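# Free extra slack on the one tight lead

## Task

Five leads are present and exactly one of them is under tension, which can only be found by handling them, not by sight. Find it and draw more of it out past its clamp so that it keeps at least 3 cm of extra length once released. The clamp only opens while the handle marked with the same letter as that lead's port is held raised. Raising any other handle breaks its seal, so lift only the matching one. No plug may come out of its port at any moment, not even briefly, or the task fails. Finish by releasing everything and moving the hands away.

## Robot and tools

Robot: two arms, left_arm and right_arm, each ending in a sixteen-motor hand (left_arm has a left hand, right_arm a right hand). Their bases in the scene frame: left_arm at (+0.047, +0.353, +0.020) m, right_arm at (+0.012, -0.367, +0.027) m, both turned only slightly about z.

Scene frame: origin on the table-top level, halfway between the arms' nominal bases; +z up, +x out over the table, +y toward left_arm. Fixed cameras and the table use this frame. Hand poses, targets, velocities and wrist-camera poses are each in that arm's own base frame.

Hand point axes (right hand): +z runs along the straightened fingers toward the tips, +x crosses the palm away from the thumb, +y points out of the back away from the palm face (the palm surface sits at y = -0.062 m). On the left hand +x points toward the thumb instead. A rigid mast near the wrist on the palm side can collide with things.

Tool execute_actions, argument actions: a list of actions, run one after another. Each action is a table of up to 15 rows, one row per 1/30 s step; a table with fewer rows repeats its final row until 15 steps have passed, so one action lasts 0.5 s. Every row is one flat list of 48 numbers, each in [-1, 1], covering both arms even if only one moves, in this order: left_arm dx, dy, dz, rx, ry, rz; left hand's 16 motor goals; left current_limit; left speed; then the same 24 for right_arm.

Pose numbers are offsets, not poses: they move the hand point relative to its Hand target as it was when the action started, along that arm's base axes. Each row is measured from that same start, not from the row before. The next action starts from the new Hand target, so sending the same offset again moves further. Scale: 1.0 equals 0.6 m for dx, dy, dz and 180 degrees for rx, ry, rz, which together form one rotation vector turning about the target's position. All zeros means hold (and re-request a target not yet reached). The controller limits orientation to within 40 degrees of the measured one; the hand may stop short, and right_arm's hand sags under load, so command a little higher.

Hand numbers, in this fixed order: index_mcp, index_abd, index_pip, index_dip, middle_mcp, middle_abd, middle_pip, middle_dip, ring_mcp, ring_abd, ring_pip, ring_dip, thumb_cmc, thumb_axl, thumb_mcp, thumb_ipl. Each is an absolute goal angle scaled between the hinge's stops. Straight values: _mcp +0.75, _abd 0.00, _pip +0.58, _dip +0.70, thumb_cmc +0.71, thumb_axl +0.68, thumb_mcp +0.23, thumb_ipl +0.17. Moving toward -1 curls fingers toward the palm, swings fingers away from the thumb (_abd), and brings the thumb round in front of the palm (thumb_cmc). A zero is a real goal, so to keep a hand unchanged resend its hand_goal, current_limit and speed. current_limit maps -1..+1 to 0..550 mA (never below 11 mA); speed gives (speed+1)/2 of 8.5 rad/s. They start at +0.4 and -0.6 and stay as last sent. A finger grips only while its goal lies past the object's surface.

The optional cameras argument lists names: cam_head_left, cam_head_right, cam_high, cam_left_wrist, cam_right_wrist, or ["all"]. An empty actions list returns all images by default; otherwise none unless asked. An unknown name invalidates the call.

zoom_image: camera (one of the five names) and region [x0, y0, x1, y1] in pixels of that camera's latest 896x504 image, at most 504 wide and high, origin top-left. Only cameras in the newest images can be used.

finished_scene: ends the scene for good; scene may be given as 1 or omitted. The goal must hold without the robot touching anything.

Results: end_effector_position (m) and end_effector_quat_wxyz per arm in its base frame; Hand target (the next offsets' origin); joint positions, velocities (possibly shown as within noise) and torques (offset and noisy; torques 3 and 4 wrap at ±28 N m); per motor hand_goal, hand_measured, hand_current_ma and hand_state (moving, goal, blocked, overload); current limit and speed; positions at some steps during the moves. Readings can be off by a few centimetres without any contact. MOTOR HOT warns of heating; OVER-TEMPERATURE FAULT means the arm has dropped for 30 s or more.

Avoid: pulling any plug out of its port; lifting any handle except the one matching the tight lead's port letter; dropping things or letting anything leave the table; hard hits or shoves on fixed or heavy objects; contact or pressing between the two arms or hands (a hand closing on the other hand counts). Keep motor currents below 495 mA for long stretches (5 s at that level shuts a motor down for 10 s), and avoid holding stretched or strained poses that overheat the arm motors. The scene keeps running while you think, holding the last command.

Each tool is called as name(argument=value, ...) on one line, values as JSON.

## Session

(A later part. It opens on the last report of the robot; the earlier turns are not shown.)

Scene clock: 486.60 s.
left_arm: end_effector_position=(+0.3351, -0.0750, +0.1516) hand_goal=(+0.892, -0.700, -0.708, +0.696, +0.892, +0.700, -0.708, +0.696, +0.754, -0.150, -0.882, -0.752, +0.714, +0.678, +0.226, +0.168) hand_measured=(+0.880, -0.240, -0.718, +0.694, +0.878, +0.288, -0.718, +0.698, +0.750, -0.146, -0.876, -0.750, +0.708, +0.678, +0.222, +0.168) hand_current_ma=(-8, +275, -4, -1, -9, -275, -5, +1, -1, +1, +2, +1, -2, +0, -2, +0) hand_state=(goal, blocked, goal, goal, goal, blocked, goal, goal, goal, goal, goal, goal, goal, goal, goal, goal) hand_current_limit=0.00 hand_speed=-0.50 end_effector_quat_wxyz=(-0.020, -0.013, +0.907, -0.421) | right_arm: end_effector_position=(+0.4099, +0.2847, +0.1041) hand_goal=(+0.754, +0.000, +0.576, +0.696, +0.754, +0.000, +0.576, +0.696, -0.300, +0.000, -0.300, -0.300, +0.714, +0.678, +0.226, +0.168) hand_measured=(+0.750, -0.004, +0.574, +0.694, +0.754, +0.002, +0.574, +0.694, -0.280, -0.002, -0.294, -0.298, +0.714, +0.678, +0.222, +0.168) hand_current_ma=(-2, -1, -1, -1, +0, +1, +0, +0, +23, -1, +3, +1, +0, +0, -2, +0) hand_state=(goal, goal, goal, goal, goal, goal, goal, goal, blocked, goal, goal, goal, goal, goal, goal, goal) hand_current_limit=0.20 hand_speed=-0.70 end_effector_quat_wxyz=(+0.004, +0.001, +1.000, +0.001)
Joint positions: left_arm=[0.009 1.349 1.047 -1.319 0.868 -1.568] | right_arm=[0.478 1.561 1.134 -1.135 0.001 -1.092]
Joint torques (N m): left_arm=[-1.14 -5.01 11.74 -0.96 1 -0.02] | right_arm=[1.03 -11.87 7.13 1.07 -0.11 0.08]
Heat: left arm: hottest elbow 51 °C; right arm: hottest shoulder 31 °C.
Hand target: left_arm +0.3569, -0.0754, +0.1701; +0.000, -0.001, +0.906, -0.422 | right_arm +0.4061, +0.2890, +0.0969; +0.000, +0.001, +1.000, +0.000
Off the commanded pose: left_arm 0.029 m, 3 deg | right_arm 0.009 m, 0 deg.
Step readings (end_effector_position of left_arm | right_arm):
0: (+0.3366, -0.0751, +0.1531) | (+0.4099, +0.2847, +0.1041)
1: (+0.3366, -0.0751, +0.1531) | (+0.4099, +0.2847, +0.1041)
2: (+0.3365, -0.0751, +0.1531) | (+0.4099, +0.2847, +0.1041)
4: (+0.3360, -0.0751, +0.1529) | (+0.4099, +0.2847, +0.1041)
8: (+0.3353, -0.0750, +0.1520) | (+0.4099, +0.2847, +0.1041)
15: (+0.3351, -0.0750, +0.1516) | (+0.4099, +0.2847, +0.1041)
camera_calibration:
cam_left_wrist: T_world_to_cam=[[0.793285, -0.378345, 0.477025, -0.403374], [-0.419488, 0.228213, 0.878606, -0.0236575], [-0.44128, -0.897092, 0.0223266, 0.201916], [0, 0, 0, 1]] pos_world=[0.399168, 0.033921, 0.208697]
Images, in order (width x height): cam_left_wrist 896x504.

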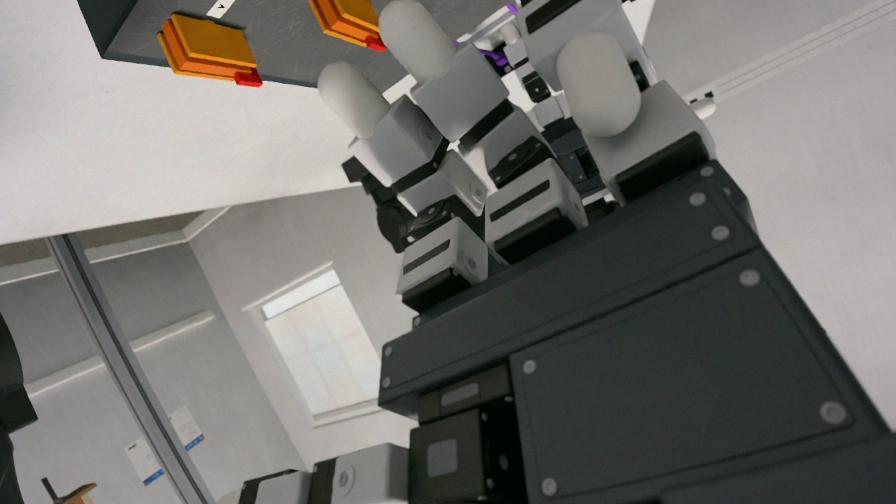

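execute_actions(actions=[[[0,0.0145,-0.045,0,0,0,0.891,0.12,-0.591,0.696,0.891,-0.1,-0.591,0.696,0.754,-0.15,-0.883,-0.753,0.714,0.678,0.226,0.168,0.0,-0.3,0,0,0,0,0,0,0.754,0,0.576,0.696,0.754,0,0.576,0.696,-0.3,0,-0.3,-0.3,0.714,0.678,0.226,0.168,0.2,-0.7]],[[0,0,-0.02,0,0,0,0.891,0.12,-0.591,0.696,0.891,-0.1,-0.591,0.696,0.754,-0.15,-0.883,-0.753,0.714,0.678,0.226,0.168,0.0,-0.3,0,0,0,0,0,0,0.754,0,0.576,0.696,0.754,0,0.576,0.696,-0.3,0,-0.3,-0.3,0.714,0.678,0.226,0.168,0.2,-0.7]]], cameras=["cam_left_wrist"])

zoom_image(camera="cam_left_wrist", region=[250, 0, 500, 140])

Scene clock: 497.17 s.
left_arm: end_effector_position=(+0.3540, -0.0688, +0.1358) hand_goal=(+0.892, +0.120, -0.590, +0.696, +0.892, -0.100, -0.590, +0.696, +0.754, -0.150, -0.882, -0.752, +0.714, +0.678, +0.226, +0.168) hand_measured=(+0.880, +0.116, -0.592, +0.694, +0.878, -0.096, -0.592, +0.698, +0.750, -0.146, -0.876, -0.750, +0.708, +0.678, +0.222, +0.168) hand_current_ma=(-7, -1, +0, -1, -9, +1, +0, +1, -1, +1, +2, +1, -2, +0, -2, +0) hand_state=(goal, goal, goal, goal, goal, goal, goal, goal, goal, goal, goal, goal, goal, goal, goal, goal) hand_current_limit=0.00 hand_speed=-0.30 end_effector_quat_wxyz=(-0.002, -0.001, +0.907, -0.421) | right_arm: end_effector_position=(+0.4099, +0.2847, +0.1041) hand_goal=(+0.754, +0.000, +0.576, +0.696, +0.754, +0.000, +0.576, +0.696, -0.300, +0.000, -0.300, -0.300, +0.714, +0.678, +0.226, +0.168) hand_measured=(+0.750, -0.004, +0.574, +0.694, +0.754, +0.002, +0.574, +0.694, -0.280, -0.002, -0.294, -0.298, +0.714, +0.678, +0.222, +0.168) hand_current_ma=(-2, -1, -1, -1, +0, +1, +0, +0, +23, -1, +3, +1, +0, +0, -2, +0) hand_state=(goal, goal, goal, goal, goal, goal, goal, goal, blocked, goal, goal, goal, goal, goal, goal, goal) hand_current_limit=0.20 hand_speed=-0.70 end_effector_quat_wxyz=(+0.004, +0.001, +1.000, +0.001)
Joint positions: left_arm=[0.025 1.391 1.047 -1.262 0.869 -1.531] | right_arm=[0.478 1.561 1.134 -1.135 0.001 -1.092]
Joint torques (N m): left_arm=[-0.5 -5.71 6.86 0.18 1 0.01] | right_arm=[1.03 -11.87 7.1 1.07 -0.11 0.08]
Heat: left arm: hottest elbow 53 °C; right arm: hottest shoulder 31 °C.
Hand target: left_arm +0.3569, -0.0667, +0.1311; +0.000, -0.001, +0.906, -0.422 | right_arm +0.4061, +0.2890, +0.0969; +0.000, +0.001, +1.000, +0.000
Off the commanded pose: left_arm 0.006 m, 0 deg | right_arm 0.009 m, 0 deg.
Step readings (end_effector_position of left_arm | right_arm):
0: (+0.3351, -0.0750, +0.1516) | (+0.4099, +0.2847, +0.1041)
1: (+0.3352, -0.0749, +0.1516) | (+0.4099, +0.2847, +0.1041)
2: (+0.3354, -0.0749, +0.1512) | (+0.4099, +0.2847, +0.1041)
4: (+0.3371, -0.0740, +0.1494) | (+0.4099, +0.2847, +0.1041)
8: (+0.3422, -0.0712, +0.1431) | (+0.4099, +0.2847, +0.1041)
15: (+0.3454, -0.0691, +0.1398) | (+0.4099, +0.2847, +0.1041)
16: (+0.3456, -0.0691, +0.1398) | (+0.4099, +0.2847, +0.1041)
17: (+0.3464, -0.0691, +0.1397) | (+0.4099, +0.2847, +0.1041)
19: (+0.3488, -0.0690, +0.1391) | (+0.4099, +0.2847, +0.1041)
23: (+0.3525, -0.0689, +0.1372) | (+0.4099, +0.2847, +0.1041)
30: (+0.3539, -0.0688, +0.1358) | (+0.4099, +0.2847, +0.1041)
camera_calibration:
cam_left_wrist: T_world_to_cam=[[0.768821, -0.384462, 0.510982, -0.404928], [-0.455075, 0.23243, 0.859583, 0.0122994], [-0.449245, -0.893401, 0.0037383, 0.221688], [0, 0, 0, 1]] pos_world=[0.416506, 0.039518, 0.19551]
Images, in order (width x height): cam_left_wrist 896x504.

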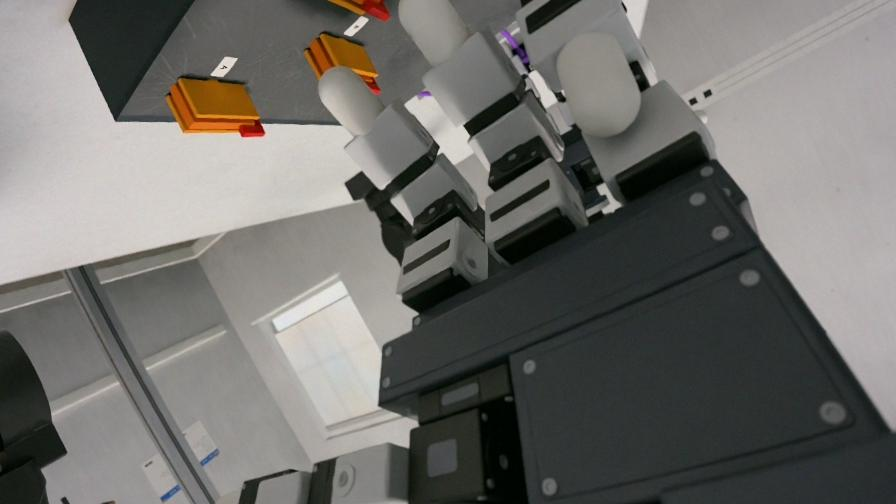

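Scaled by 2.016 from the camera's 896x504 image, which has a finer 1280x720 frame.

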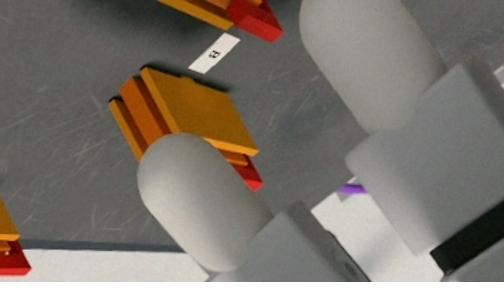

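execute_actions(actions=[[[0,0,-0.025,0,0,0,0.891,0.12,-0.591,0.696,0.891,-0.1,-0.591,0.696,0.754,-0.15,-0.883,-0.753,0.714,0.678,0.226,0.168,0.0,-0.3,0,0,0,0,0,0,0.754,0,0.576,0.696,0.754,0,0.576,0.696,-0.3,0,-0.3,-0.3,0.714,0.678,0.226,0.168,0.2,-0.7]],[[0,0,-0.018,0,0,0,0.891,0.12,-0.591,0.696,0.891,-0.1,-0.591,0.696,0.754,-0.15,-0.883,-0.753,0.714,0.678,0.226,0.168,0.0,-0.3,0,0,0,0,0,0,0.754,0,0.576,0.696,0.754,0,0.576,0.696,-0.3,0,-0.3,-0.3,0.714,0.678,0.226,0.168,0.2,-0.7]]], cameras=["cam_left_wrist","cam_high"])

zoom_image(camera="cam_left_wrist", region=[250, 0, 500, 140])

zoom_image(camera="cam_high", region=[400, 150, 650, 290])

Scene clock: 499.80 s.
left_arm: end_effector_position=(+0.3551, -0.0689, +0.1103) hand_goal=(+0.892, +0.120, -0.590, +0.696, +0.892, -0.100, -0.590, +0.696, +0.754, -0.150, -0.882, -0.752, +0.714, +0.678, +0.226, +0.168) hand_measured=(+0.880, +0.116, -0.592, +0.694, +0.878, -0.096, -0.592, +0.698, +0.750, -0.146, -0.876, -0.750, +0.708, +0.678, +0.222, +0.168) hand_current_ma=(-7, -1, +0, -1, -9, +1, +0, +1, -1, +1, +2, +1, -2, +0, -2, +0) hand_state=(goal, goal, goal, goal, goal, goal, goal, goal, goal, goal, goal, goal, goal, goal, goal, goal) hand_current_limit=0.00 hand_speed=-0.30 end_effector_quat_wxyz=(-0.002, +0.000, +0.907, -0.421) | right_arm: end_effector_position=(+0.4099, +0.2847, +0.1041) hand_goal=(+0.754, +0.000, +0.576, +0.696, +0.754, +0.000, +0.576, +0.696, -0.300, +0.000, -0.300, -0.300, +0.714, +0.678, +0.226, +0.168) hand_measured=(+0.750, -0.004, +0.574, +0.694, +0.754, +0.002, +0.574, +0.694, -0.280, -0.002, -0.294, -0.298, +0.714, +0.678, +0.222, +0.168) hand_current_ma=(-2, -1, -1, -1, +0, +1, +0, +0, +23, -1, +3, +1, +0, +0, -2, +0) hand_state=(goal, goal, goal, goal, goal, goal, goal, goal, blocked, goal, goal, goal, goal, goal, goal, goal) hand_current_limit=0.20 hand_speed=-0.70 end_effector_quat_wxyz=(+0.004, +0.001, +1.000, +0.001)
Joint positions: left_arm=[0.025 1.419 1.004 -1.19 0.869 -1.53] | right_arm=[0.478 1.561 1.134 -1.135 0.001 -1.092]
Joint torques (N m): left_arm=[-1.08 -6.01 6.31 0.1 0.96 0.02] | right_arm=[1.03 -11.93 7.1 1.1 -0.11 0.08]
Heat: left arm: hottest elbow 52 °C; right arm: hottest shoulder 31 °C.
Hand target: left_arm +0.3569, -0.0667, +0.1054; +0.000, +0.000, +0.906, -0.422 | right_arm +0.4061, +0.2890, +0.0969; +0.000, +0.001, +1.000, +0.000
Off the commanded pose: left_arm 0.006 m, 0 deg | right_arm 0.009 m, 0 deg.
Step readings (end_effector_position of left_arm | right_arm):
0: (+0.3540, -0.0688, +0.1358) | (+0.4099, +0.2847, +0.1041)
1: (+0.3541, -0.0688, +0.1357) | (+0.4099, +0.2847, +0.1041)
2: (+0.3547, -0.0689, +0.1353) | (+0.4099, +0.2847, +0.1041)
4: (+0.3558, -0.0689, +0.1326) | (+0.4099, +0.2847, +0.1041)
8: (+0.3545, -0.0689, +0.1245) | (+0.4099, +0.2847, +0.1041)
15: (+0.3546, -0.0689, +0.1205) | (+0.4099, +0.2847, +0.1041)
16: (+0.3548, -0.0689, +0.1205) | (+0.4099, +0.2847, +0.1041)
17: (+0.3552, -0.0689, +0.1200) | (+0.4099, +0.2847, +0.1041)
19: (+0.3559, -0.0688, +0.1183) | (+0.4099, +0.2847, +0.1041)
23: (+0.3550, -0.0689, +0.1130) | (+0.4099, +0.2847, +0.1041)
30: (+0.3550, -0.0689, +0.1103) | (+0.4099, +0.2847, +0.1041)
camera_calibration:
cam_left_wrist: T_world_to_cam=[[0.767807, -0.384651, 0.512364, -0.3926], [-0.456394, 0.232876, 0.858763, 0.0353067], [-0.449641, -0.893204, 0.00325136, 0.222518], [0, 0, 0, 1]] pos_world=[0.417608, 0.0395176, 0.17011]
Images, in order (width x height): cam_high 896x504, cam_left_wrist 896x504.

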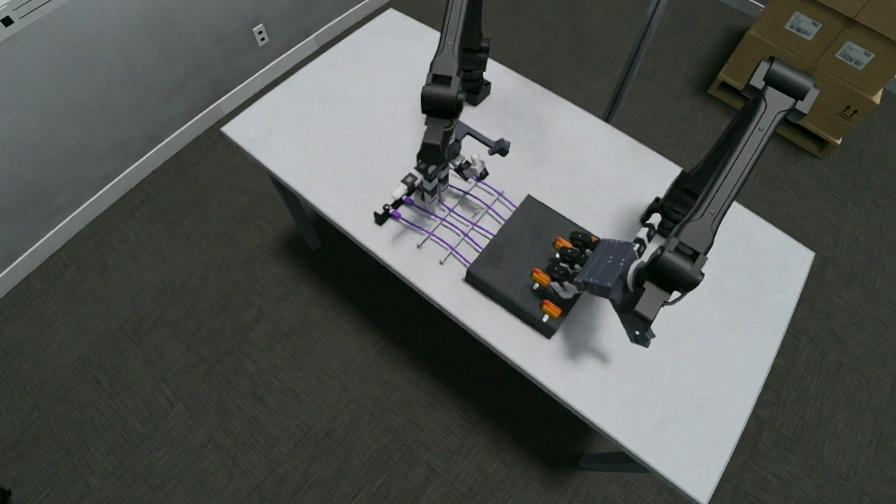

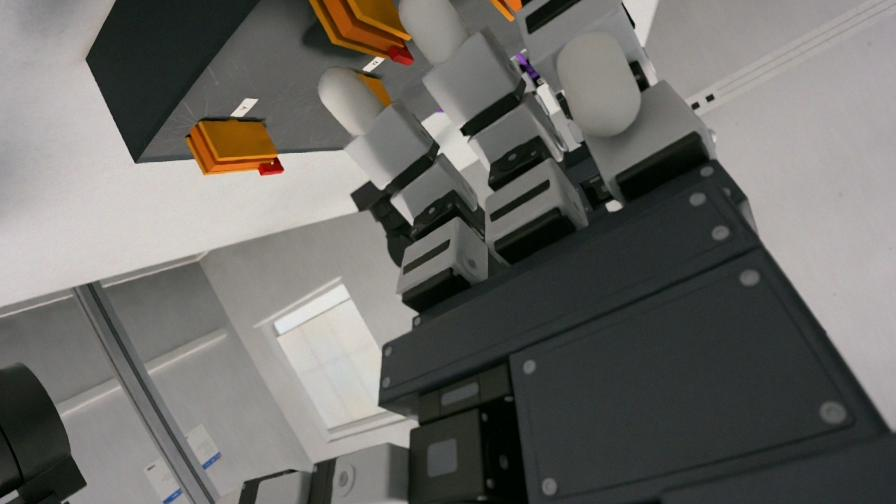

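Scaled by 2.016 from the camera's 896x504 image, which has a finer 1280x720 frame.

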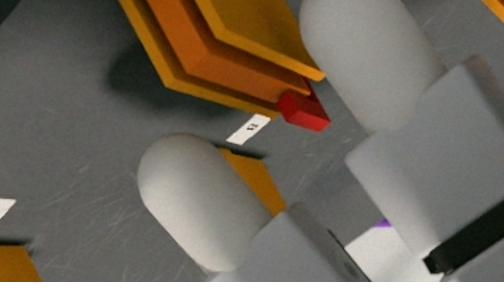

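Scaled by 2.016 from the camera's 896x504 image, which has a finer 1280x720 frame.

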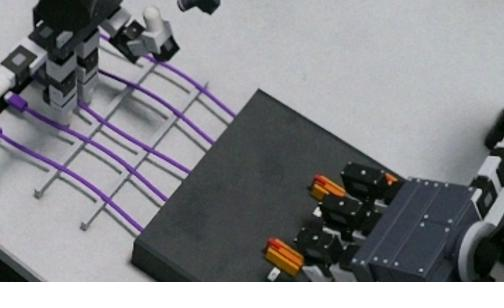

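execute_actions(actions=[[[0,0.002,-0.025,0,0,0,0.891,0.12,-0.591,0.696,0.891,-0.1,-0.591,0.696,0.754,-0.15,-0.883,-0.753,0.714,0.678,0.226,0.168,0.0,-0.3,0,0,0,0,0,0,0.754,0,0.576,0.696,0.754,0,0.576,0.696,-0.3,0,-0.3,-0.3,0.714,0.678,0.226,0.168,0.2,-0.7]]], cameras=["cam_left_wrist","cam_head_left"])

zoom_image(camera="cam_left_wrist", region=[280, 0, 480, 112])

zoom_image(camera="cam_head_left", region=[200, 200, 350, 350])

Scene clock: 501.07 s.
left_arm: end_effector_position=(+0.3549, -0.0684, +0.0945) hand_goal=(+0.892, +0.120, -0.590, +0.696, +0.892, -0.100, -0.590, +0.696, +0.754, -0.150, -0.882, -0.752, +0.714, +0.678, +0.226, +0.168) hand_measured=(+0.880, +0.116, -0.592, +0.694, +0.878, -0.096, -0.592, +0.698, +0.750, -0.146, -0.876, -0.750, +0.708, +0.678, +0.222, +0.168) hand_current_ma=(-7, -1, +0, -1, -9, +1, +0, +1, -1, +1, +2, +1, -2, +0, -2, +0) hand_state=(goal, goal, goal, goal, goal, goal, goal, goal, goal, goal, goal, goal, goal, goal, goal, goal) hand_current_limit=0.00 hand_speed=-0.30 end_effector_quat_wxyz=(-0.003, +0.000, +0.907, -0.421) | right_arm: end_effector_position=(+0.4099, +0.2847, +0.1041) hand_goal=(+0.754, +0.000, +0.576, +0.696, +0.754, +0.000, +0.576, +0.696, -0.300, +0.000, -0.300, -0.300, +0.714, +0.678, +0.226, +0.168) hand_measured=(+0.750, -0.004, +0.574, +0.694, +0.754, +0.002, +0.574, +0.694, -0.280, -0.002, -0.294, -0.298, +0.714, +0.678, +0.222, +0.168) hand_current_ma=(-2, -1, -1, -1, +0, +1, +0, +0, +23, -1, +3, +1, +0, +0, -2, +0) hand_state=(goal, goal, goal, goal, goal, goal, goal, goal, blocked, goal, goal, goal, goal, goal, goal, goal) hand_current_limit=0.20 hand_speed=-0.70 end_effector_quat_wxyz=(+0.004, +0.001, +1.000, +0.001)
Joint positions: left_arm=[0.026 1.44 0.98 -1.151 0.869 -1.526] | right_arm=[0.478 1.561 1.134 -1.135 0.001 -1.092]
Joint torques (N m): left_arm=[-0.21 -5.54 6.24 0.2 0.99 0.06] | right_arm=[1.03 -11.93 7.12 1.1 -0.11 0.08]
Heat: left arm: hottest elbow 52 °C; right arm: hottest shoulder 31 °C.
Hand target: left_arm +0.3570, -0.0655, +0.0903; +0.000, +0.000, +0.906, -0.422 | right_arm +0.4061, +0.2890, +0.0969; +0.000, +0.001, +1.000, +0.000
Off the commanded pose: left_arm 0.005 m, 0 deg | right_arm 0.009 m, 0 deg.
Step readings (end_effector_position of left_arm | right_arm):
0: (+0.3551, -0.0689, +0.1103) | (+0.4099, +0.2847, +0.1041)
1: (+0.3552, -0.0689, +0.1102) | (+0.4099, +0.2847, +0.1041)
2: (+0.3557, -0.0689, +0.1097) | (+0.4099, +0.2847, +0.1041)
4: (+0.3564, -0.0688, +0.1069) | (+0.4099, +0.2847, +0.1041)
8: (+0.3548, -0.0686, +0.0989) | (+0.4099, +0.2847, +0.1041)
15: (+0.3547, -0.0684, +0.0946) | (+0.4099, +0.2847, +0.1041)
camera_calibration:
cam_left_wrist: T_world_to_cam=[[0.768459, -0.385765, 0.510545, -0.384322], [-0.453908, 0.233761, 0.859839, 0.0476732], [-0.451042, -0.892491, 0.00453399, 0.223329], [0, 0, 0, 1]] pos_world=[0.417705, 0.039917, 0.15421]
Images, in order (width x height): cam_head_left 896x504, cam_left_wrist 896x504.

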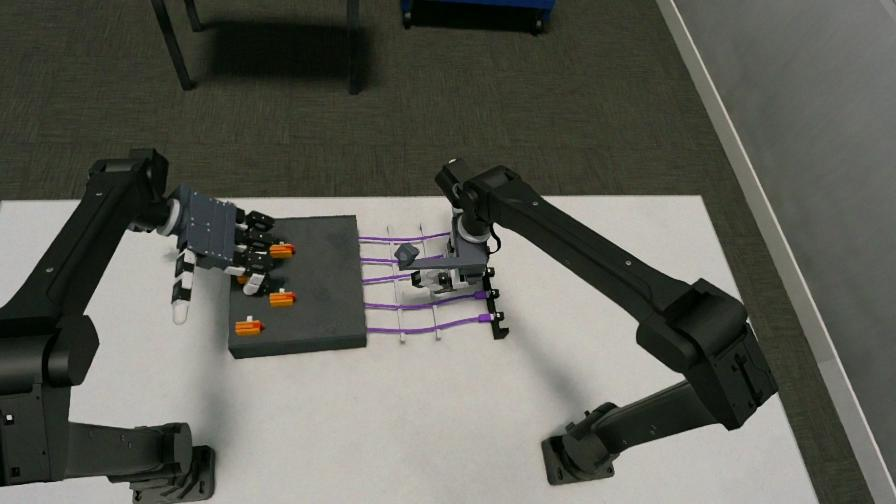

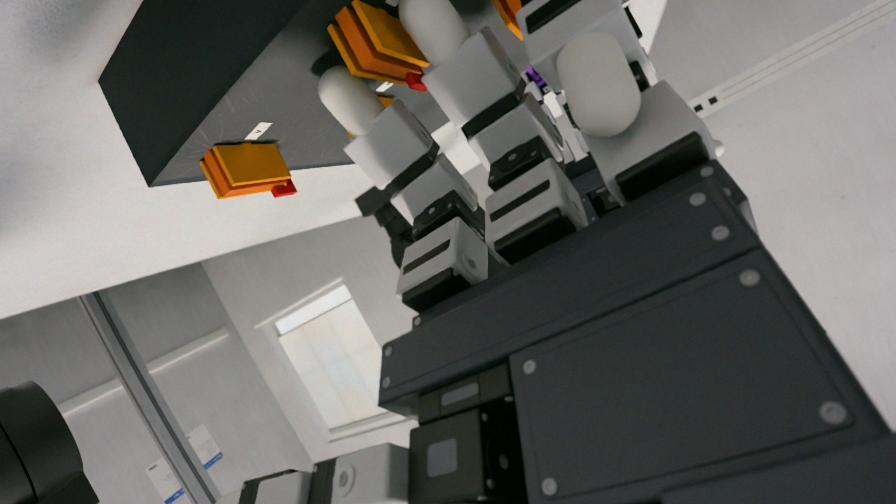

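Scaled by 2.520 from the camera's 896x504 image, which has a finer 1280x720 frame.

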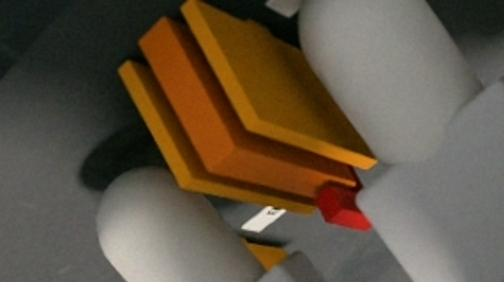

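Scaled by 3.360 from the camera's 896x504 image, which has a finer 1280x720 frame.

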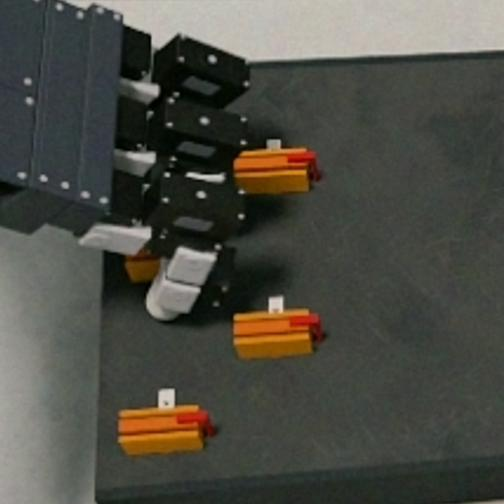

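execute_actions(actions=[[[0,0,-0.003,0,0,0,0.891,0.05,-0.591,0.696,0.891,-0.05,-0.591,0.696,0.754,-0.15,-0.883,-0.753,0.714,0.678,0.226,0.168,0.3,-0.5,0,0,0,0,0,0,0.754,0,0.576,0.696,0.754,0,0.576,0.696,-0.3,0,-0.3,-0.3,0.714,0.678,0.226,0.168,0.2,-0.7]],[[0,0,0,0,0,0,0.891,-0.6,-0.591,0.696,0.891,0.6,-0.591,0.696,0.754,-0.15,-0.883,-0.753,0.714,0.678,0.226,0.168,0.3,-0.5,0,0,0,0,0,0,0.754,0,0.576,0.696,0.754,0,0.576,0.696,-0.3,0,-0.3,-0.3,0.714,0.678,0.226,0.168,0.2,-0.7]]], cameras=["cam_left_wrist","cam_head_left"])

zoom_image(camera="cam_left_wrist", region=[280, 0, 480, 112])

Scene clock: 504.77 s.
left_arm: end_effector_position=(+0.3562, -0.0685, +0.0936) hand_goal=(+0.892, -0.600, -0.590, +0.696, +0.892, +0.600, -0.590, +0.696, +0.754, -0.150, -0.882, -0.752, +0.714, +0.678, +0.226, +0.168) hand_measured=(+0.888, -0.180, -0.604, +0.692, +0.886, +0.186, -0.600, +0.696, +0.750, -0.146, -0.876, -0.750, +0.706, +0.678, +0.222, +0.168) hand_current_ma=(-1, +358, -8, -1, -2, -357, -4, +0, -1, +0, +2, +1, -3, +0, -2, +0) hand_state=(goal, blocked, goal, goal, goal, blocked, goal, goal, goal, goal, goal, goal, goal, goal, goal, goal) hand_current_limit=0.30 hand_speed=-0.50 end_effector_quat_wxyz=(-0.001, +0.002, +0.907, -0.422) | right_arm: end_effector_position=(+0.4099, +0.2847, +0.1041) hand_goal=(+0.754, +0.000, +0.576, +0.696, +0.754, +0.000, +0.576, +0.696, -0.300, +0.000, -0.300, -0.300, +0.714, +0.678, +0.226, +0.168) hand_measured=(+0.750, -0.004, +0.574, +0.694, +0.754, +0.002, +0.574, +0.694, -0.280, -0.002, -0.294, -0.298, +0.714, +0.678, +0.222, +0.168) hand_current_ma=(-2, -1, -1, -1, +0, +1, +0, +0, +23, -1, +3, +1, +0, +0, -2, +0) hand_state=(goal, goal, goal, goal, goal, goal, goal, goal, blocked, goal, goal, goal, goal, goal, goal, goal) hand_current_limit=0.20 hand_speed=-0.70 end_effector_quat_wxyz=(+0.004, +0.001, +1.000, +0.001)
Joint positions: left_arm=[0.026 1.441 0.979 -1.144 0.87 -1.524] | right_arm=[0.478 1.561 1.134 -1.135 0.001 -1.092]
Joint torques (N m): left_arm=[-0.21 -5.13 6.08 0.17 0.96 -0.01] | right_arm=[1.03 -11.87 7.12 1.09 -0.11 0.08]
Heat: left arm: hottest elbow 52 °C; right arm: hottest shoulder 31 °C.
Hand target: left_arm +0.3570, -0.0655, +0.0886; +0.000, +0.000, +0.906, -0.422 | right_arm +0.4061, +0.2890, +0.0969; +0.000, +0.001, +1.000, +0.000
Off the commanded pose: left_arm 0.006 m, 0 deg | right_arm 0.009 m, 0 deg.
Step readings (end_effector_position of left_arm | right_arm):
0: (+0.3549, -0.0684, +0.0945) | (+0.4099, +0.2847, +0.1041)
1: (+0.3549, -0.0684, +0.0945) | (+0.4099, +0.2847, +0.1041)
2: (+0.3549, -0.0684, +0.0945) | (+0.4099, +0.2847, +0.1041)
4: (+0.3553, -0.0684, +0.0945) | (+0.4099, +0.2847, +0.1041)
8: (+0.3560, -0.0684, +0.0944) | (+0.4099, +0.2847, +0.1041)
15: (+0.3562, -0.0684, +0.0944) | (+0.4099, +0.2847, +0.1041)
16: (+0.3562, -0.0684, +0.0944) | (+0.4099, +0.2847, +0.1041)
17: (+0.3562, -0.0684, +0.0944) | (+0.4099, +0.2847, +0.1041)
19: (+0.3562, -0.0684, +0.0944) | (+0.4099, +0.2847, +0.1041)
23: (+0.3562, -0.0685, +0.0938) | (+0.4099, +0.2847, +0.1041)
30: (+0.3562, -0.0685, +0.0936) | (+0.4099, +0.2847, +0.1041)
camera_calibration:
cam_left_wrist: T_world_to_cam=[[0.765068, -0.386344, 0.515179, -0.384135], [-0.458512, 0.23491, 0.857079, 0.0509972], [-0.452148, -0.891939, 0.00257816, 0.224347], [0, 0, 0, 1]] pos_world=[0.41871, 0.039716, 0.153611]
Images, in order (width x height): cam_head_left 896x504, cam_left_wrist 896x504.

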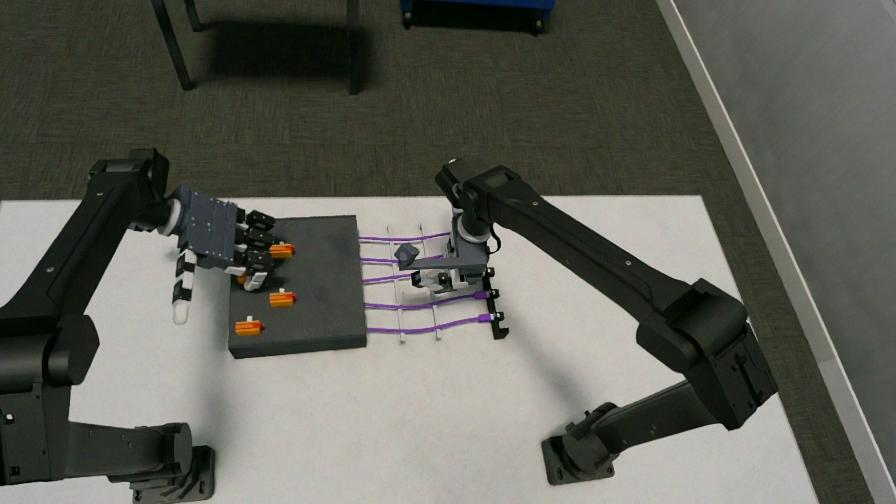

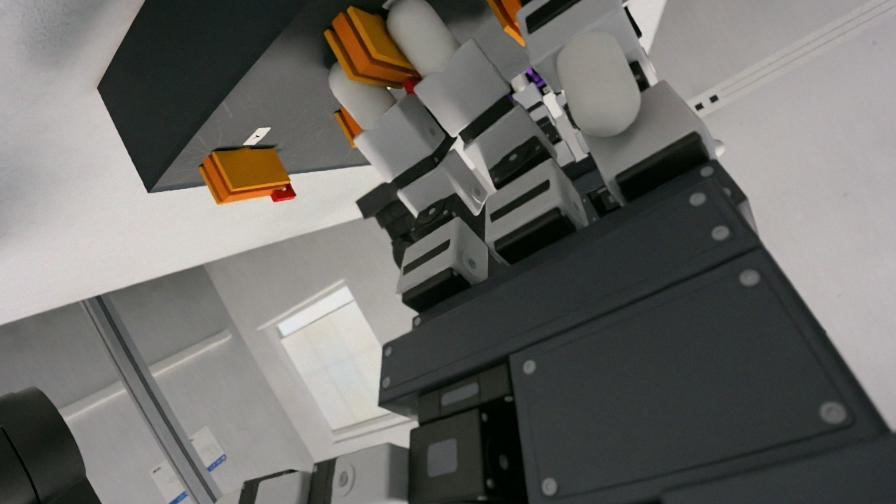

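Scaled by 2.520 from the camera's 896x504 image, which has a finer 1280x720 frame.

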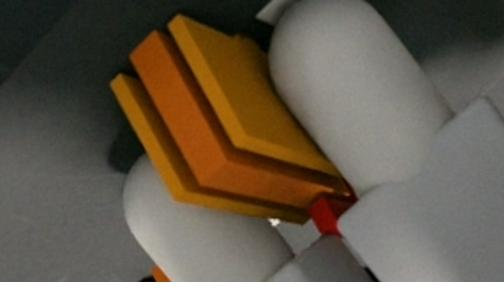

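execute_actions(actions=[[[0,0,0,0,0,0,0.891,-0.6,-0.591,0.696,0.891,0.6,-0.591,0.696,0.754,-0.15,-0.883,-0.753,0.714,0.678,0.226,0.168,0.77,-0.5,0,0,0,0,0,0,0.754,0,0.576,0.696,0.754,0,0.576,0.696,-0.3,0,-0.3,-0.3,0.714,0.678,0.226,0.168,0.2,-0.7]]], cameras=["cam_left_wrist"])

zoom_image(camera="cam_left_wrist", region=[280, 0, 480, 112])

Scene clock: 506.17 s.
left_arm: end_effector_position=(+0.3561, -0.0686, +0.0933) hand_goal=(+0.892, -0.600, -0.590, +0.696, +0.892, +0.600, -0.590, +0.696, +0.754, -0.150, -0.882, -0.752, +0.714, +0.678, +0.226, +0.168) hand_measured=(+0.890, -0.190, -0.608, +0.690, +0.888, +0.198, -0.604, +0.694, +0.750, -0.146, -0.876, -0.750, +0.706, +0.678, +0.222, +0.168) hand_current_ma=(+0, +487, -12, -1, -1, -487, -7, +0, -1, +0, +2, +1, -3, +0, -2, +0) hand_state=(goal, blocked, goal, goal, goal, blocked, goal, goal, goal, goal, goal, goal, goal, goal, goal, goal) hand_current_limit=0.77 hand_speed=-0.50 end_effector_quat_wxyz=(-0.001, +0.002, +0.907, -0.422) | right_arm: end_effector_position=(+0.4099, +0.2847, +0.1041) hand_goal=(+0.754, +0.000, +0.576, +0.696, +0.754, +0.000, +0.576, +0.696, -0.300, +0.000, -0.300, -0.300, +0.714, +0.678, +0.226, +0.168) hand_measured=(+0.750, -0.004, +0.574, +0.694, +0.754, +0.002, +0.574, +0.694, -0.280, -0.002, -0.294, -0.298, +0.714, +0.678, +0.222, +0.168) hand_current_ma=(-2, -1, -1, -1, +0, +1, +0, +0, +23, -1, +3, +1, +0, +0, -2, +0) hand_state=(goal, goal, goal, goal, goal, goal, goal, goal, blocked, goal, goal, goal, goal, goal, goal, goal) hand_current_limit=0.20 hand_speed=-0.70 end_effector_quat_wxyz=(+0.004, +0.001, +1.000, +0.001)
Joint positions: left_arm=[0.026 1.442 0.979 -1.144 0.87 -1.524] | right_arm=[0.478 1.561 1.134 -1.135 0.001 -1.092]
Joint torques (N m): left_arm=[-0.67 -5.89 6.12 -0.01 0.89 -0.05] | right_arm=[1.03 -11.87 7.13 1.09 -0.11 0.08]
Heat: left arm: hottest elbow 52 °C; right arm: hottest shoulder 31 °C.
Hand target: left_arm +0.3569, -0.0656, +0.0885; +0.000, +0.000, +0.906, -0.423 | right_arm +0.4061, +0.2890, +0.0969; +0.000, +0.001, +1.000, +0.000
Off the commanded pose: left_arm 0.006 m, 0 deg | right_arm 0.009 m, 0 deg.
Step readings (end_effector_position of left_arm | right_arm):
0: (+0.3562, -0.0685, +0.0936) | (+0.4099, +0.2847, +0.1041)
1: (+0.3562, -0.0685, +0.0936) | (+0.4099, +0.2847, +0.1041)
2: (+0.3562, -0.0685, +0.0936) | (+0.4099, +0.2847, +0.1041)
4: (+0.3562, -0.0686, +0.0934) | (+0.4099, +0.2847, +0.1041)
8: (+0.3561, -0.0686, +0.0933) | (+0.4099, +0.2847, +0.1041)
15: (+0.3561, -0.0686, +0.0933) | (+0.4099, +0.2847, +0.1041)
camera_calibration:
cam_left_wrist: T_world_to_cam=[[0.765685, -0.385973, 0.51454, -0.384052], [-0.45748, 0.235536, 0.857458, 0.0509103], [-0.452148, -0.891935, 0.00377211, 0.224165], [0, 0, 0, 1]] pos_world=[0.418709, 0.0397153, 0.153111]
Images, in order (width x height): cam_left_wrist 896x504.

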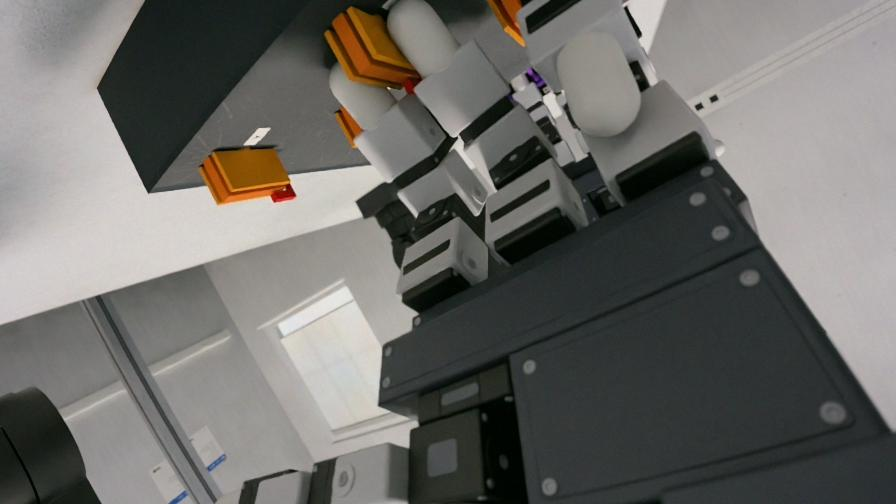

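Scaled by 2.520 from the camera's 896x504 image, which has a finer 1280x720 frame.

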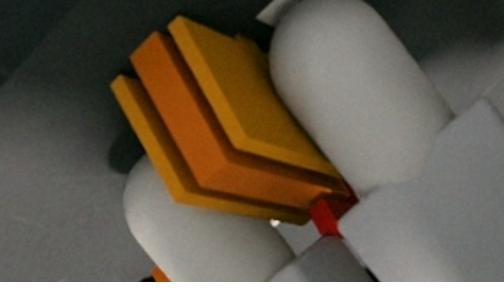

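zoom_image(camera="cam_left_wrist", region=[315, 0, 435, 90])

Scaled by 4.200 from the camera's 896x504 image, which has a finer 1280x720 frame.

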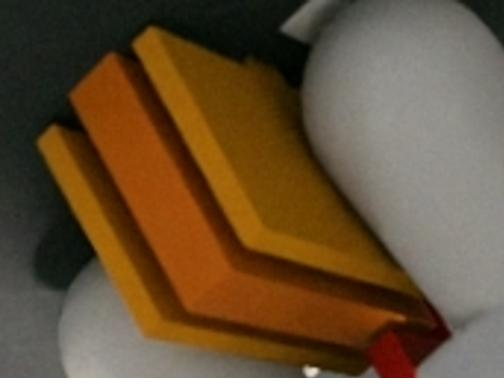

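execute_actions(actions=[[[0,0,0,0,0,0,0.891,0.05,-0.591,0.696,0.891,-0.05,-0.591,0.696,0.754,-0.15,-0.883,-0.753,0.714,0.678,0.226,0.168,0.3,-0.5,0,0,0,0,0,0,0.754,0,0.576,0.696,0.754,0,0.576,0.696,-0.3,0,-0.3,-0.3,0.714,0.678,0.226,0.168,0.2,-0.7]]], cameras=["cam_left_wrist"])

zoom_image(camera="cam_left_wrist", region=[315, 0, 435, 90])

Scene clock: 509.63 s.
left_arm: end_effector_position=(+0.3563, -0.0682, +0.0933) hand_goal=(+0.892, +0.050, -0.590, +0.696, +0.892, -0.050, -0.590, +0.696, +0.754, -0.150, -0.882, -0.752, +0.714, +0.678, +0.226, +0.168) hand_measured=(+0.888, +0.046, -0.592, +0.694, +0.888, -0.046, -0.592, +0.694, +0.750, -0.146, -0.876, -0.750, +0.706, +0.678, +0.222, +0.168) hand_current_ma=(-1, -1, +0, -1, -1, +1, +0, +0, -1, +0, +2, +1, -3, +0, -2, +0) hand_state=(goal, goal, goal, goal, goal, goal, goal, goal, goal, goal, goal, goal, goal, goal, goal, goal) hand_current_limit=0.30 hand_speed=-0.50 end_effector_quat_wxyz=(-0.001, +0.002, +0.907, -0.422) | right_arm: end_effector_position=(+0.4099, +0.2847, +0.1041) hand_goal=(+0.754, +0.000, +0.576, +0.696, +0.754, +0.000, +0.576, +0.696, -0.300, +0.000, -0.300, -0.300, +0.714, +0.678, +0.226, +0.168) hand_measured=(+0.750, -0.004, +0.574, +0.694, +0.754, +0.002, +0.574, +0.694, -0.280, -0.002, -0.294, -0.298, +0.714, +0.678, +0.222, +0.168) hand_current_ma=(-2, -1, -1, -1, +0, +1, +0, +0, +23, -1, +3, +1, +0, +0, -2, +0) hand_state=(goal, goal, goal, goal, goal, goal, goal, goal, blocked, goal, goal, goal, goal, goal, goal, goal) hand_current_limit=0.20 hand_speed=-0.70 end_effector_quat_wxyz=(+0.004, +0.001, +1.000, +0.001)
Joint positions: left_arm=[0.027 1.442 0.979 -1.144 0.87 -1.523] | right_arm=[0.478 1.561 1.134 -1.135 0.001 -1.092]
Joint torques (N m): left_arm=[-0.73 -5.66 6.11 0.12 0.91 0.01] | right_arm=[1.03 -11.93 7.12 1.09 -0.11 0.08]
Heat: left arm: hottest elbow 51 °C; right arm: hottest shoulder 31 °C.
Hand target: left_arm +0.3569, -0.0656, +0.0885; +0.000, +0.000, +0.906, -0.423 | right_arm +0.4061, +0.2890, +0.0969; +0.000, +0.001, +1.000, +0.000
Off the commanded pose: left_arm 0.005 m, 0 deg | right_arm 0.009 m, 0 deg.
Step readings (end_effector_position of left_arm | right_arm):
0: (+0.3561, -0.0686, +0.0933) | (+0.4099, +0.2847, +0.1041)
1: (+0.3561, -0.0686, +0.0933) | (+0.4099, +0.2847, +0.1041)
2: (+0.3561, -0.0686, +0.0933) | (+0.4099, +0.2847, +0.1041)
4: (+0.3562, -0.0686, +0.0933) | (+0.4099, +0.2847, +0.1041)
8: (+0.3563, -0.0682, +0.0933) | (+0.4099, +0.2847, +0.1041)
15: (+0.3563, -0.0682, +0.0933) | (+0.4099, +0.2847, +0.1041)
camera_calibration:
cam_left_wrist: T_world_to_cam=[[0.765639, -0.385414, 0.515027, -0.384053], [-0.458149, 0.235298, 0.857166, 0.0511964], [-0.451549, -0.892239, 0.00357681, 0.224358], [0, 0, 0, 1]] pos_world=[0.41881, 0.0401155, 0.153111]
Images, in order (width x height): cam_left_wrist 896x504.

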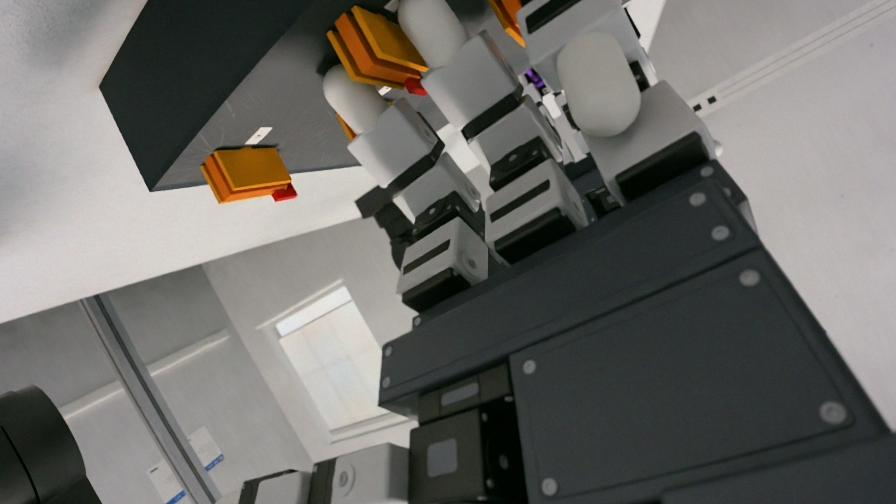

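Scaled by 4.200 from the camera's 896x504 image, which has a finer 1280x720 frame.

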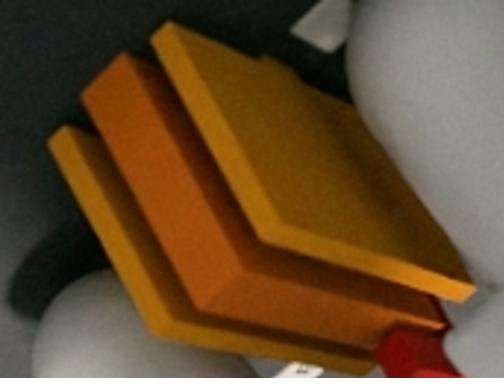

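execute_actions(actions=[[[0,0,0,0,0,0,0.891,-0.6,-0.591,0.696,0.891,-0.05,-0.591,0.696,0.754,-0.15,-0.883,-0.753,0.714,0.678,0.226,0.168,0.77,-0.5,0,0,0,0,0,0,0.754,0,0.576,0.696,0.754,0,0.576,0.696,-0.3,0,-0.3,-0.3,0.714,0.678,0.226,0.168,0.2,-0.7]]], cameras=["cam_left_wrist"])

zoom_image(camera="cam_left_wrist", region=[315, 0, 435, 90])

Scene clock: 511.50 s.
left_arm: end_effector_position=(+0.3519, -0.0702, +0.0908) hand_goal=(+0.892, -0.600, -0.590, +0.696, +0.892, -0.050, -0.590, +0.696, +0.754, -0.150, -0.882, -0.752, +0.714, +0.678, +0.226, +0.168) hand_measured=(+0.890, -0.362, -0.586, +0.694, +0.894, -0.076, -0.622, +0.680, +0.750, -0.146, -0.876, -0.750, +0.706, +0.678, +0.222, +0.168) hand_current_ma=(+0, +487, +1, +0, +0, -17, -33, -10, -1, +0, +2, +1, -3, +0, -2, +0) hand_state=(goal, blocked, goal, goal, goal, blocked, blocked, goal, goal, goal, goal, goal, goal, goal, goal, goal) hand_current_limit=0.77 hand_speed=-0.50 end_effector_quat_wxyz=(-0.006, -0.001, +0.905, -0.426) | right_arm: end_effector_position=(+0.4099, +0.2847, +0.1041) hand_goal=(+0.754, +0.000, +0.576, +0.696, +0.754, +0.000, +0.576, +0.696, -0.300, +0.000, -0.300, -0.300, +0.714, +0.678, +0.226, +0.168) hand_measured=(+0.750, -0.004, +0.574, +0.694, +0.754, +0.002, +0.574, +0.694, -0.280, -0.002, -0.294, -0.298, +0.714, +0.678, +0.222, +0.168) hand_current_ma=(-2, -1, -1, -1, +0, +1, +0, +0, +23, -1, +3, +1, +0, +0, -2, +0) hand_state=(goal, goal, goal, goal, goal, goal, goal, goal, blocked, goal, goal, goal, goal, goal, goal, goal) hand_current_limit=0.20 hand_speed=-0.70 end_effector_quat_wxyz=(+0.004, +0.001, +1.000, +0.001)
Joint positions: left_arm=[0.026 1.442 0.968 -1.144 0.88 -1.524] | right_arm=[0.478 1.561 1.134 -1.135 0.001 -1.092]
Joint torques (N m): left_arm=[-0.32 -6.3 7.02 0.06 0.46 -0.05] | right_arm=[1.03 -11.93 7.15 1.1 -0.11 0.07]
Heat: left arm: hottest elbow 51 °C; right arm: hottest shoulder 31 °C.
Hand target: left_arm +0.3569, -0.0656, +0.0885; +0.000, +0.000, +0.906, -0.422 | right_arm +0.4061, +0.2890, +0.0969; +0.000, +0.001, +1.000, +0.000
Off the commanded pose: left_arm 0.007 m, 1 deg | right_arm 0.009 m, 0 deg.
Step readings (end_effector_position of left_arm | right_arm):
0: (+0.3563, -0.0682, +0.0933) | (+0.4099, +0.2847, +0.1041)
1: (+0.3563, -0.0682, +0.0933) | (+0.4099, +0.2847, +0.1041)
2: (+0.3563, -0.0682, +0.0933) | (+0.4099, +0.2847, +0.1041)
4: (+0.3563, -0.0682, +0.0933) | (+0.4099, +0.2847, +0.1041)
8: (+0.3536, -0.0694, +0.0918) | (+0.4099, +0.2847, +0.1041)
15: (+0.3519, -0.0702, +0.0908) | (+0.4099, +0.2847, +0.1041)
camera_calibration:
cam_left_wrist: T_world_to_cam=[[0.770856, -0.380695, 0.510737, -0.381352], [-0.449281, 0.243465, 0.859576, 0.0489885], [-0.451583, -0.892074, 0.0166379, 0.219503], [0, 0, 0, 1]] pos_world=[0.415101, 0.038707, 0.149009]
Images, in order (width x height): cam_left_wrist 896x504.

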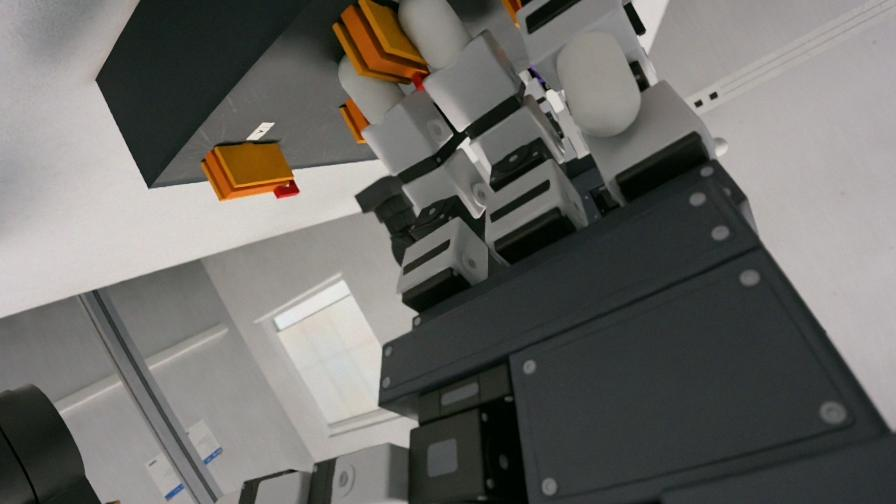

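Scaled by 4.200 from the camera's 896x504 image, which has a finer 1280x720 frame.

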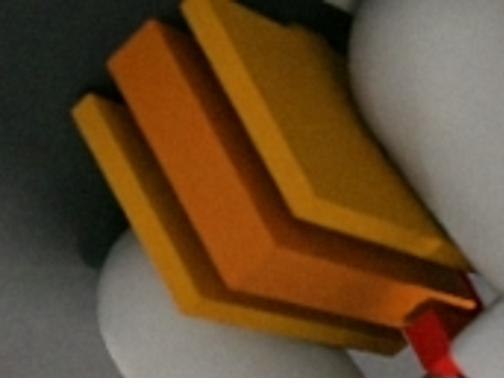

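execute_actions(actions=[[[0,0,0.003,0,0,0,0.891,0.05,-0.591,0.696,0.891,-0.05,-0.591,0.696,0.754,-0.15,-0.883,-0.753,0.714,0.678,0.226,0.168,0.3,-0.5,0,0,0,0,0,0,0.754,0,0.576,0.696,0.754,0,0.576,0.696,-0.3,0,-0.3,-0.3,0.714,0.678,0.226,0.168,0.2,-0.7]],[[0,0,0,0,0,0,0.891,-0.6,-0.591,0.696,0.891,0.6,-0.591,0.696,0.754,-0.15,-0.883,-0.753,0.714,0.678,0.226,0.168,-0.7,-0.5,0,0,0,0,0,0,0.754,0,0.576,0.696,0.754,0,0.576,0.696,-0.3,0,-0.3,-0.3,0.714,0.678,0.226,0.168,0.2,-0.7]]], cameras=["cam_left_wrist"])

zoom_image(camera="cam_left_wrist", region=[315, 0, 435, 90])

Scene clock: 514.93 s.
left_arm: end_effector_position=(+0.3539, -0.0698, +0.0905) hand_goal=(+0.892, -0.600, -0.590, +0.696, +0.892, +0.600, -0.590, +0.696, +0.754, -0.150, -0.882, -0.752, +0.714, +0.678, +0.226, +0.168) hand_measured=(+0.888, -0.194, -0.590, +0.694, +0.896, +0.120, -0.612, +0.684, +0.750, -0.146, -0.876, -0.750, +0.706, +0.678, +0.222, +0.168) hand_current_ma=(-1, +82, +0, +0, +1, -82, -17, -7, -1, +0, +1, +1, -3, +0, -2, +0) hand_state=(goal, blocked, goal, goal, goal, blocked, blocked, goal, goal, goal, goal, goal, goal, goal, goal, goal) hand_current_limit=-0.70 hand_speed=-0.50 end_effector_quat_wxyz=(-0.002, +0.004, +0.905, -0.426) | right_arm: end_effector_position=(+0.4099, +0.2847, +0.1041) hand_goal=(+0.754, +0.000, +0.576, +0.696, +0.754, +0.000, +0.576, +0.696, -0.300, +0.000, -0.300, -0.300, +0.714, +0.678, +0.226, +0.168) hand_measured=(+0.750, -0.004, +0.574, +0.694, +0.754, +0.002, +0.574, +0.694, -0.280, -0.002, -0.294, -0.298, +0.714, +0.678, +0.222, +0.168) hand_current_ma=(-2, -1, -1, -1, +0, +1, +0, +0, +23, -1, +3, +1, +0, +0, -2, +0) hand_state=(goal, goal, goal, goal, goal, goal, goal, goal, blocked, goal, goal, goal, goal, goal, goal, goal) hand_current_limit=0.20 hand_speed=-0.70 end_effector_quat_wxyz=(+0.004, +0.001, +1.000, +0.001)
Joint positions: left_arm=[0.027 1.442 0.968 -1.139 0.88 -1.515] | right_arm=[0.478 1.561 1.134 -1.135 0.001 -1.092]
Joint torques (N m): left_arm=[-0.79 -6.36 7.08 -0.29 0.56 -0.1] | right_arm=[1.03 -11.81 7.15 1.1 -0.11 0.08]
Heat: left arm: hottest elbow 51 °C; right arm: hottest shoulder 31 °C.
Hand target: left_arm +0.3570, -0.0656, +0.0903; +0.000, +0.000, +0.906, -0.422 | right_arm +0.4061, +0.2890, +0.0969; +0.000, +0.001, +1.000, +0.000
Off the commanded pose: left_arm 0.005 m, 1 deg | right_arm 0.009 m, 0 deg.
Step readings (end_effector_position of left_arm | right_arm):
0: (+0.3519, -0.0702, +0.0908) | (+0.4099, +0.2847, +0.1041)
1: (+0.3519, -0.0702, +0.0908) | (+0.4099, +0.2847, +0.1041)
2: (+0.3519, -0.0702, +0.0908) | (+0.4099, +0.2847, +0.1041)
4: (+0.3519, -0.0702, +0.0908) | (+0.4099, +0.2847, +0.1041)
8: (+0.3519, -0.0702, +0.0908) | (+0.4099, +0.2847, +0.1041)
15: (+0.3519, -0.0702, +0.0908) | (+0.4099, +0.2847, +0.1041)
16: (+0.3519, -0.0702, +0.0908) | (+0.4099, +0.2847, +0.1041)
17: (+0.3520, -0.0702, +0.0908) | (+0.4099, +0.2847, +0.1041)
19: (+0.3529, -0.0701, +0.0906) | (+0.4099, +0.2847, +0.1041)
23: (+0.3539, -0.0698, +0.0905) | (+0.4099, +0.2847, +0.1041)
30: (+0.3539, -0.0698, +0.0905) | (+0.4099, +0.2847, +0.1041)
camera_calibration:
cam_left_wrist: T_world_to_cam=[[0.763271, -0.3842, 0.51943, -0.380915], [-0.457917, 0.245459, 0.854436, 0.0537217], [-0.455774, -0.890022, 0.01142, 0.222849], [0, 0, 0, 1]] pos_world=[0.41691, 0.0388057, 0.149412]
Images, in order (width x height): cam_left_wrist 896x504.

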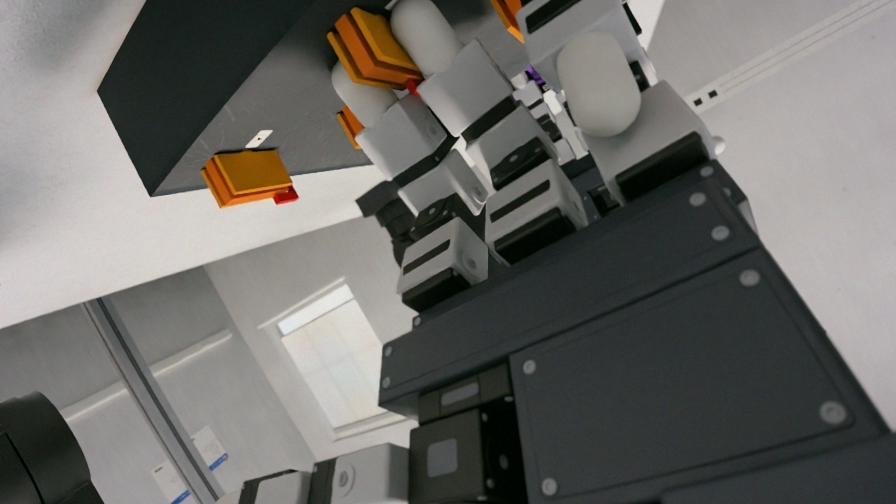

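Scaled by 4.200 from the camera's 896x504 image, which has a finer 1280x720 frame.

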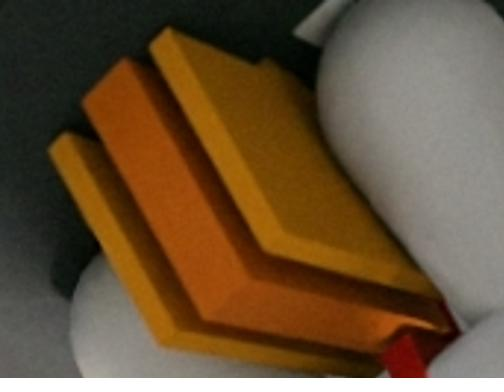

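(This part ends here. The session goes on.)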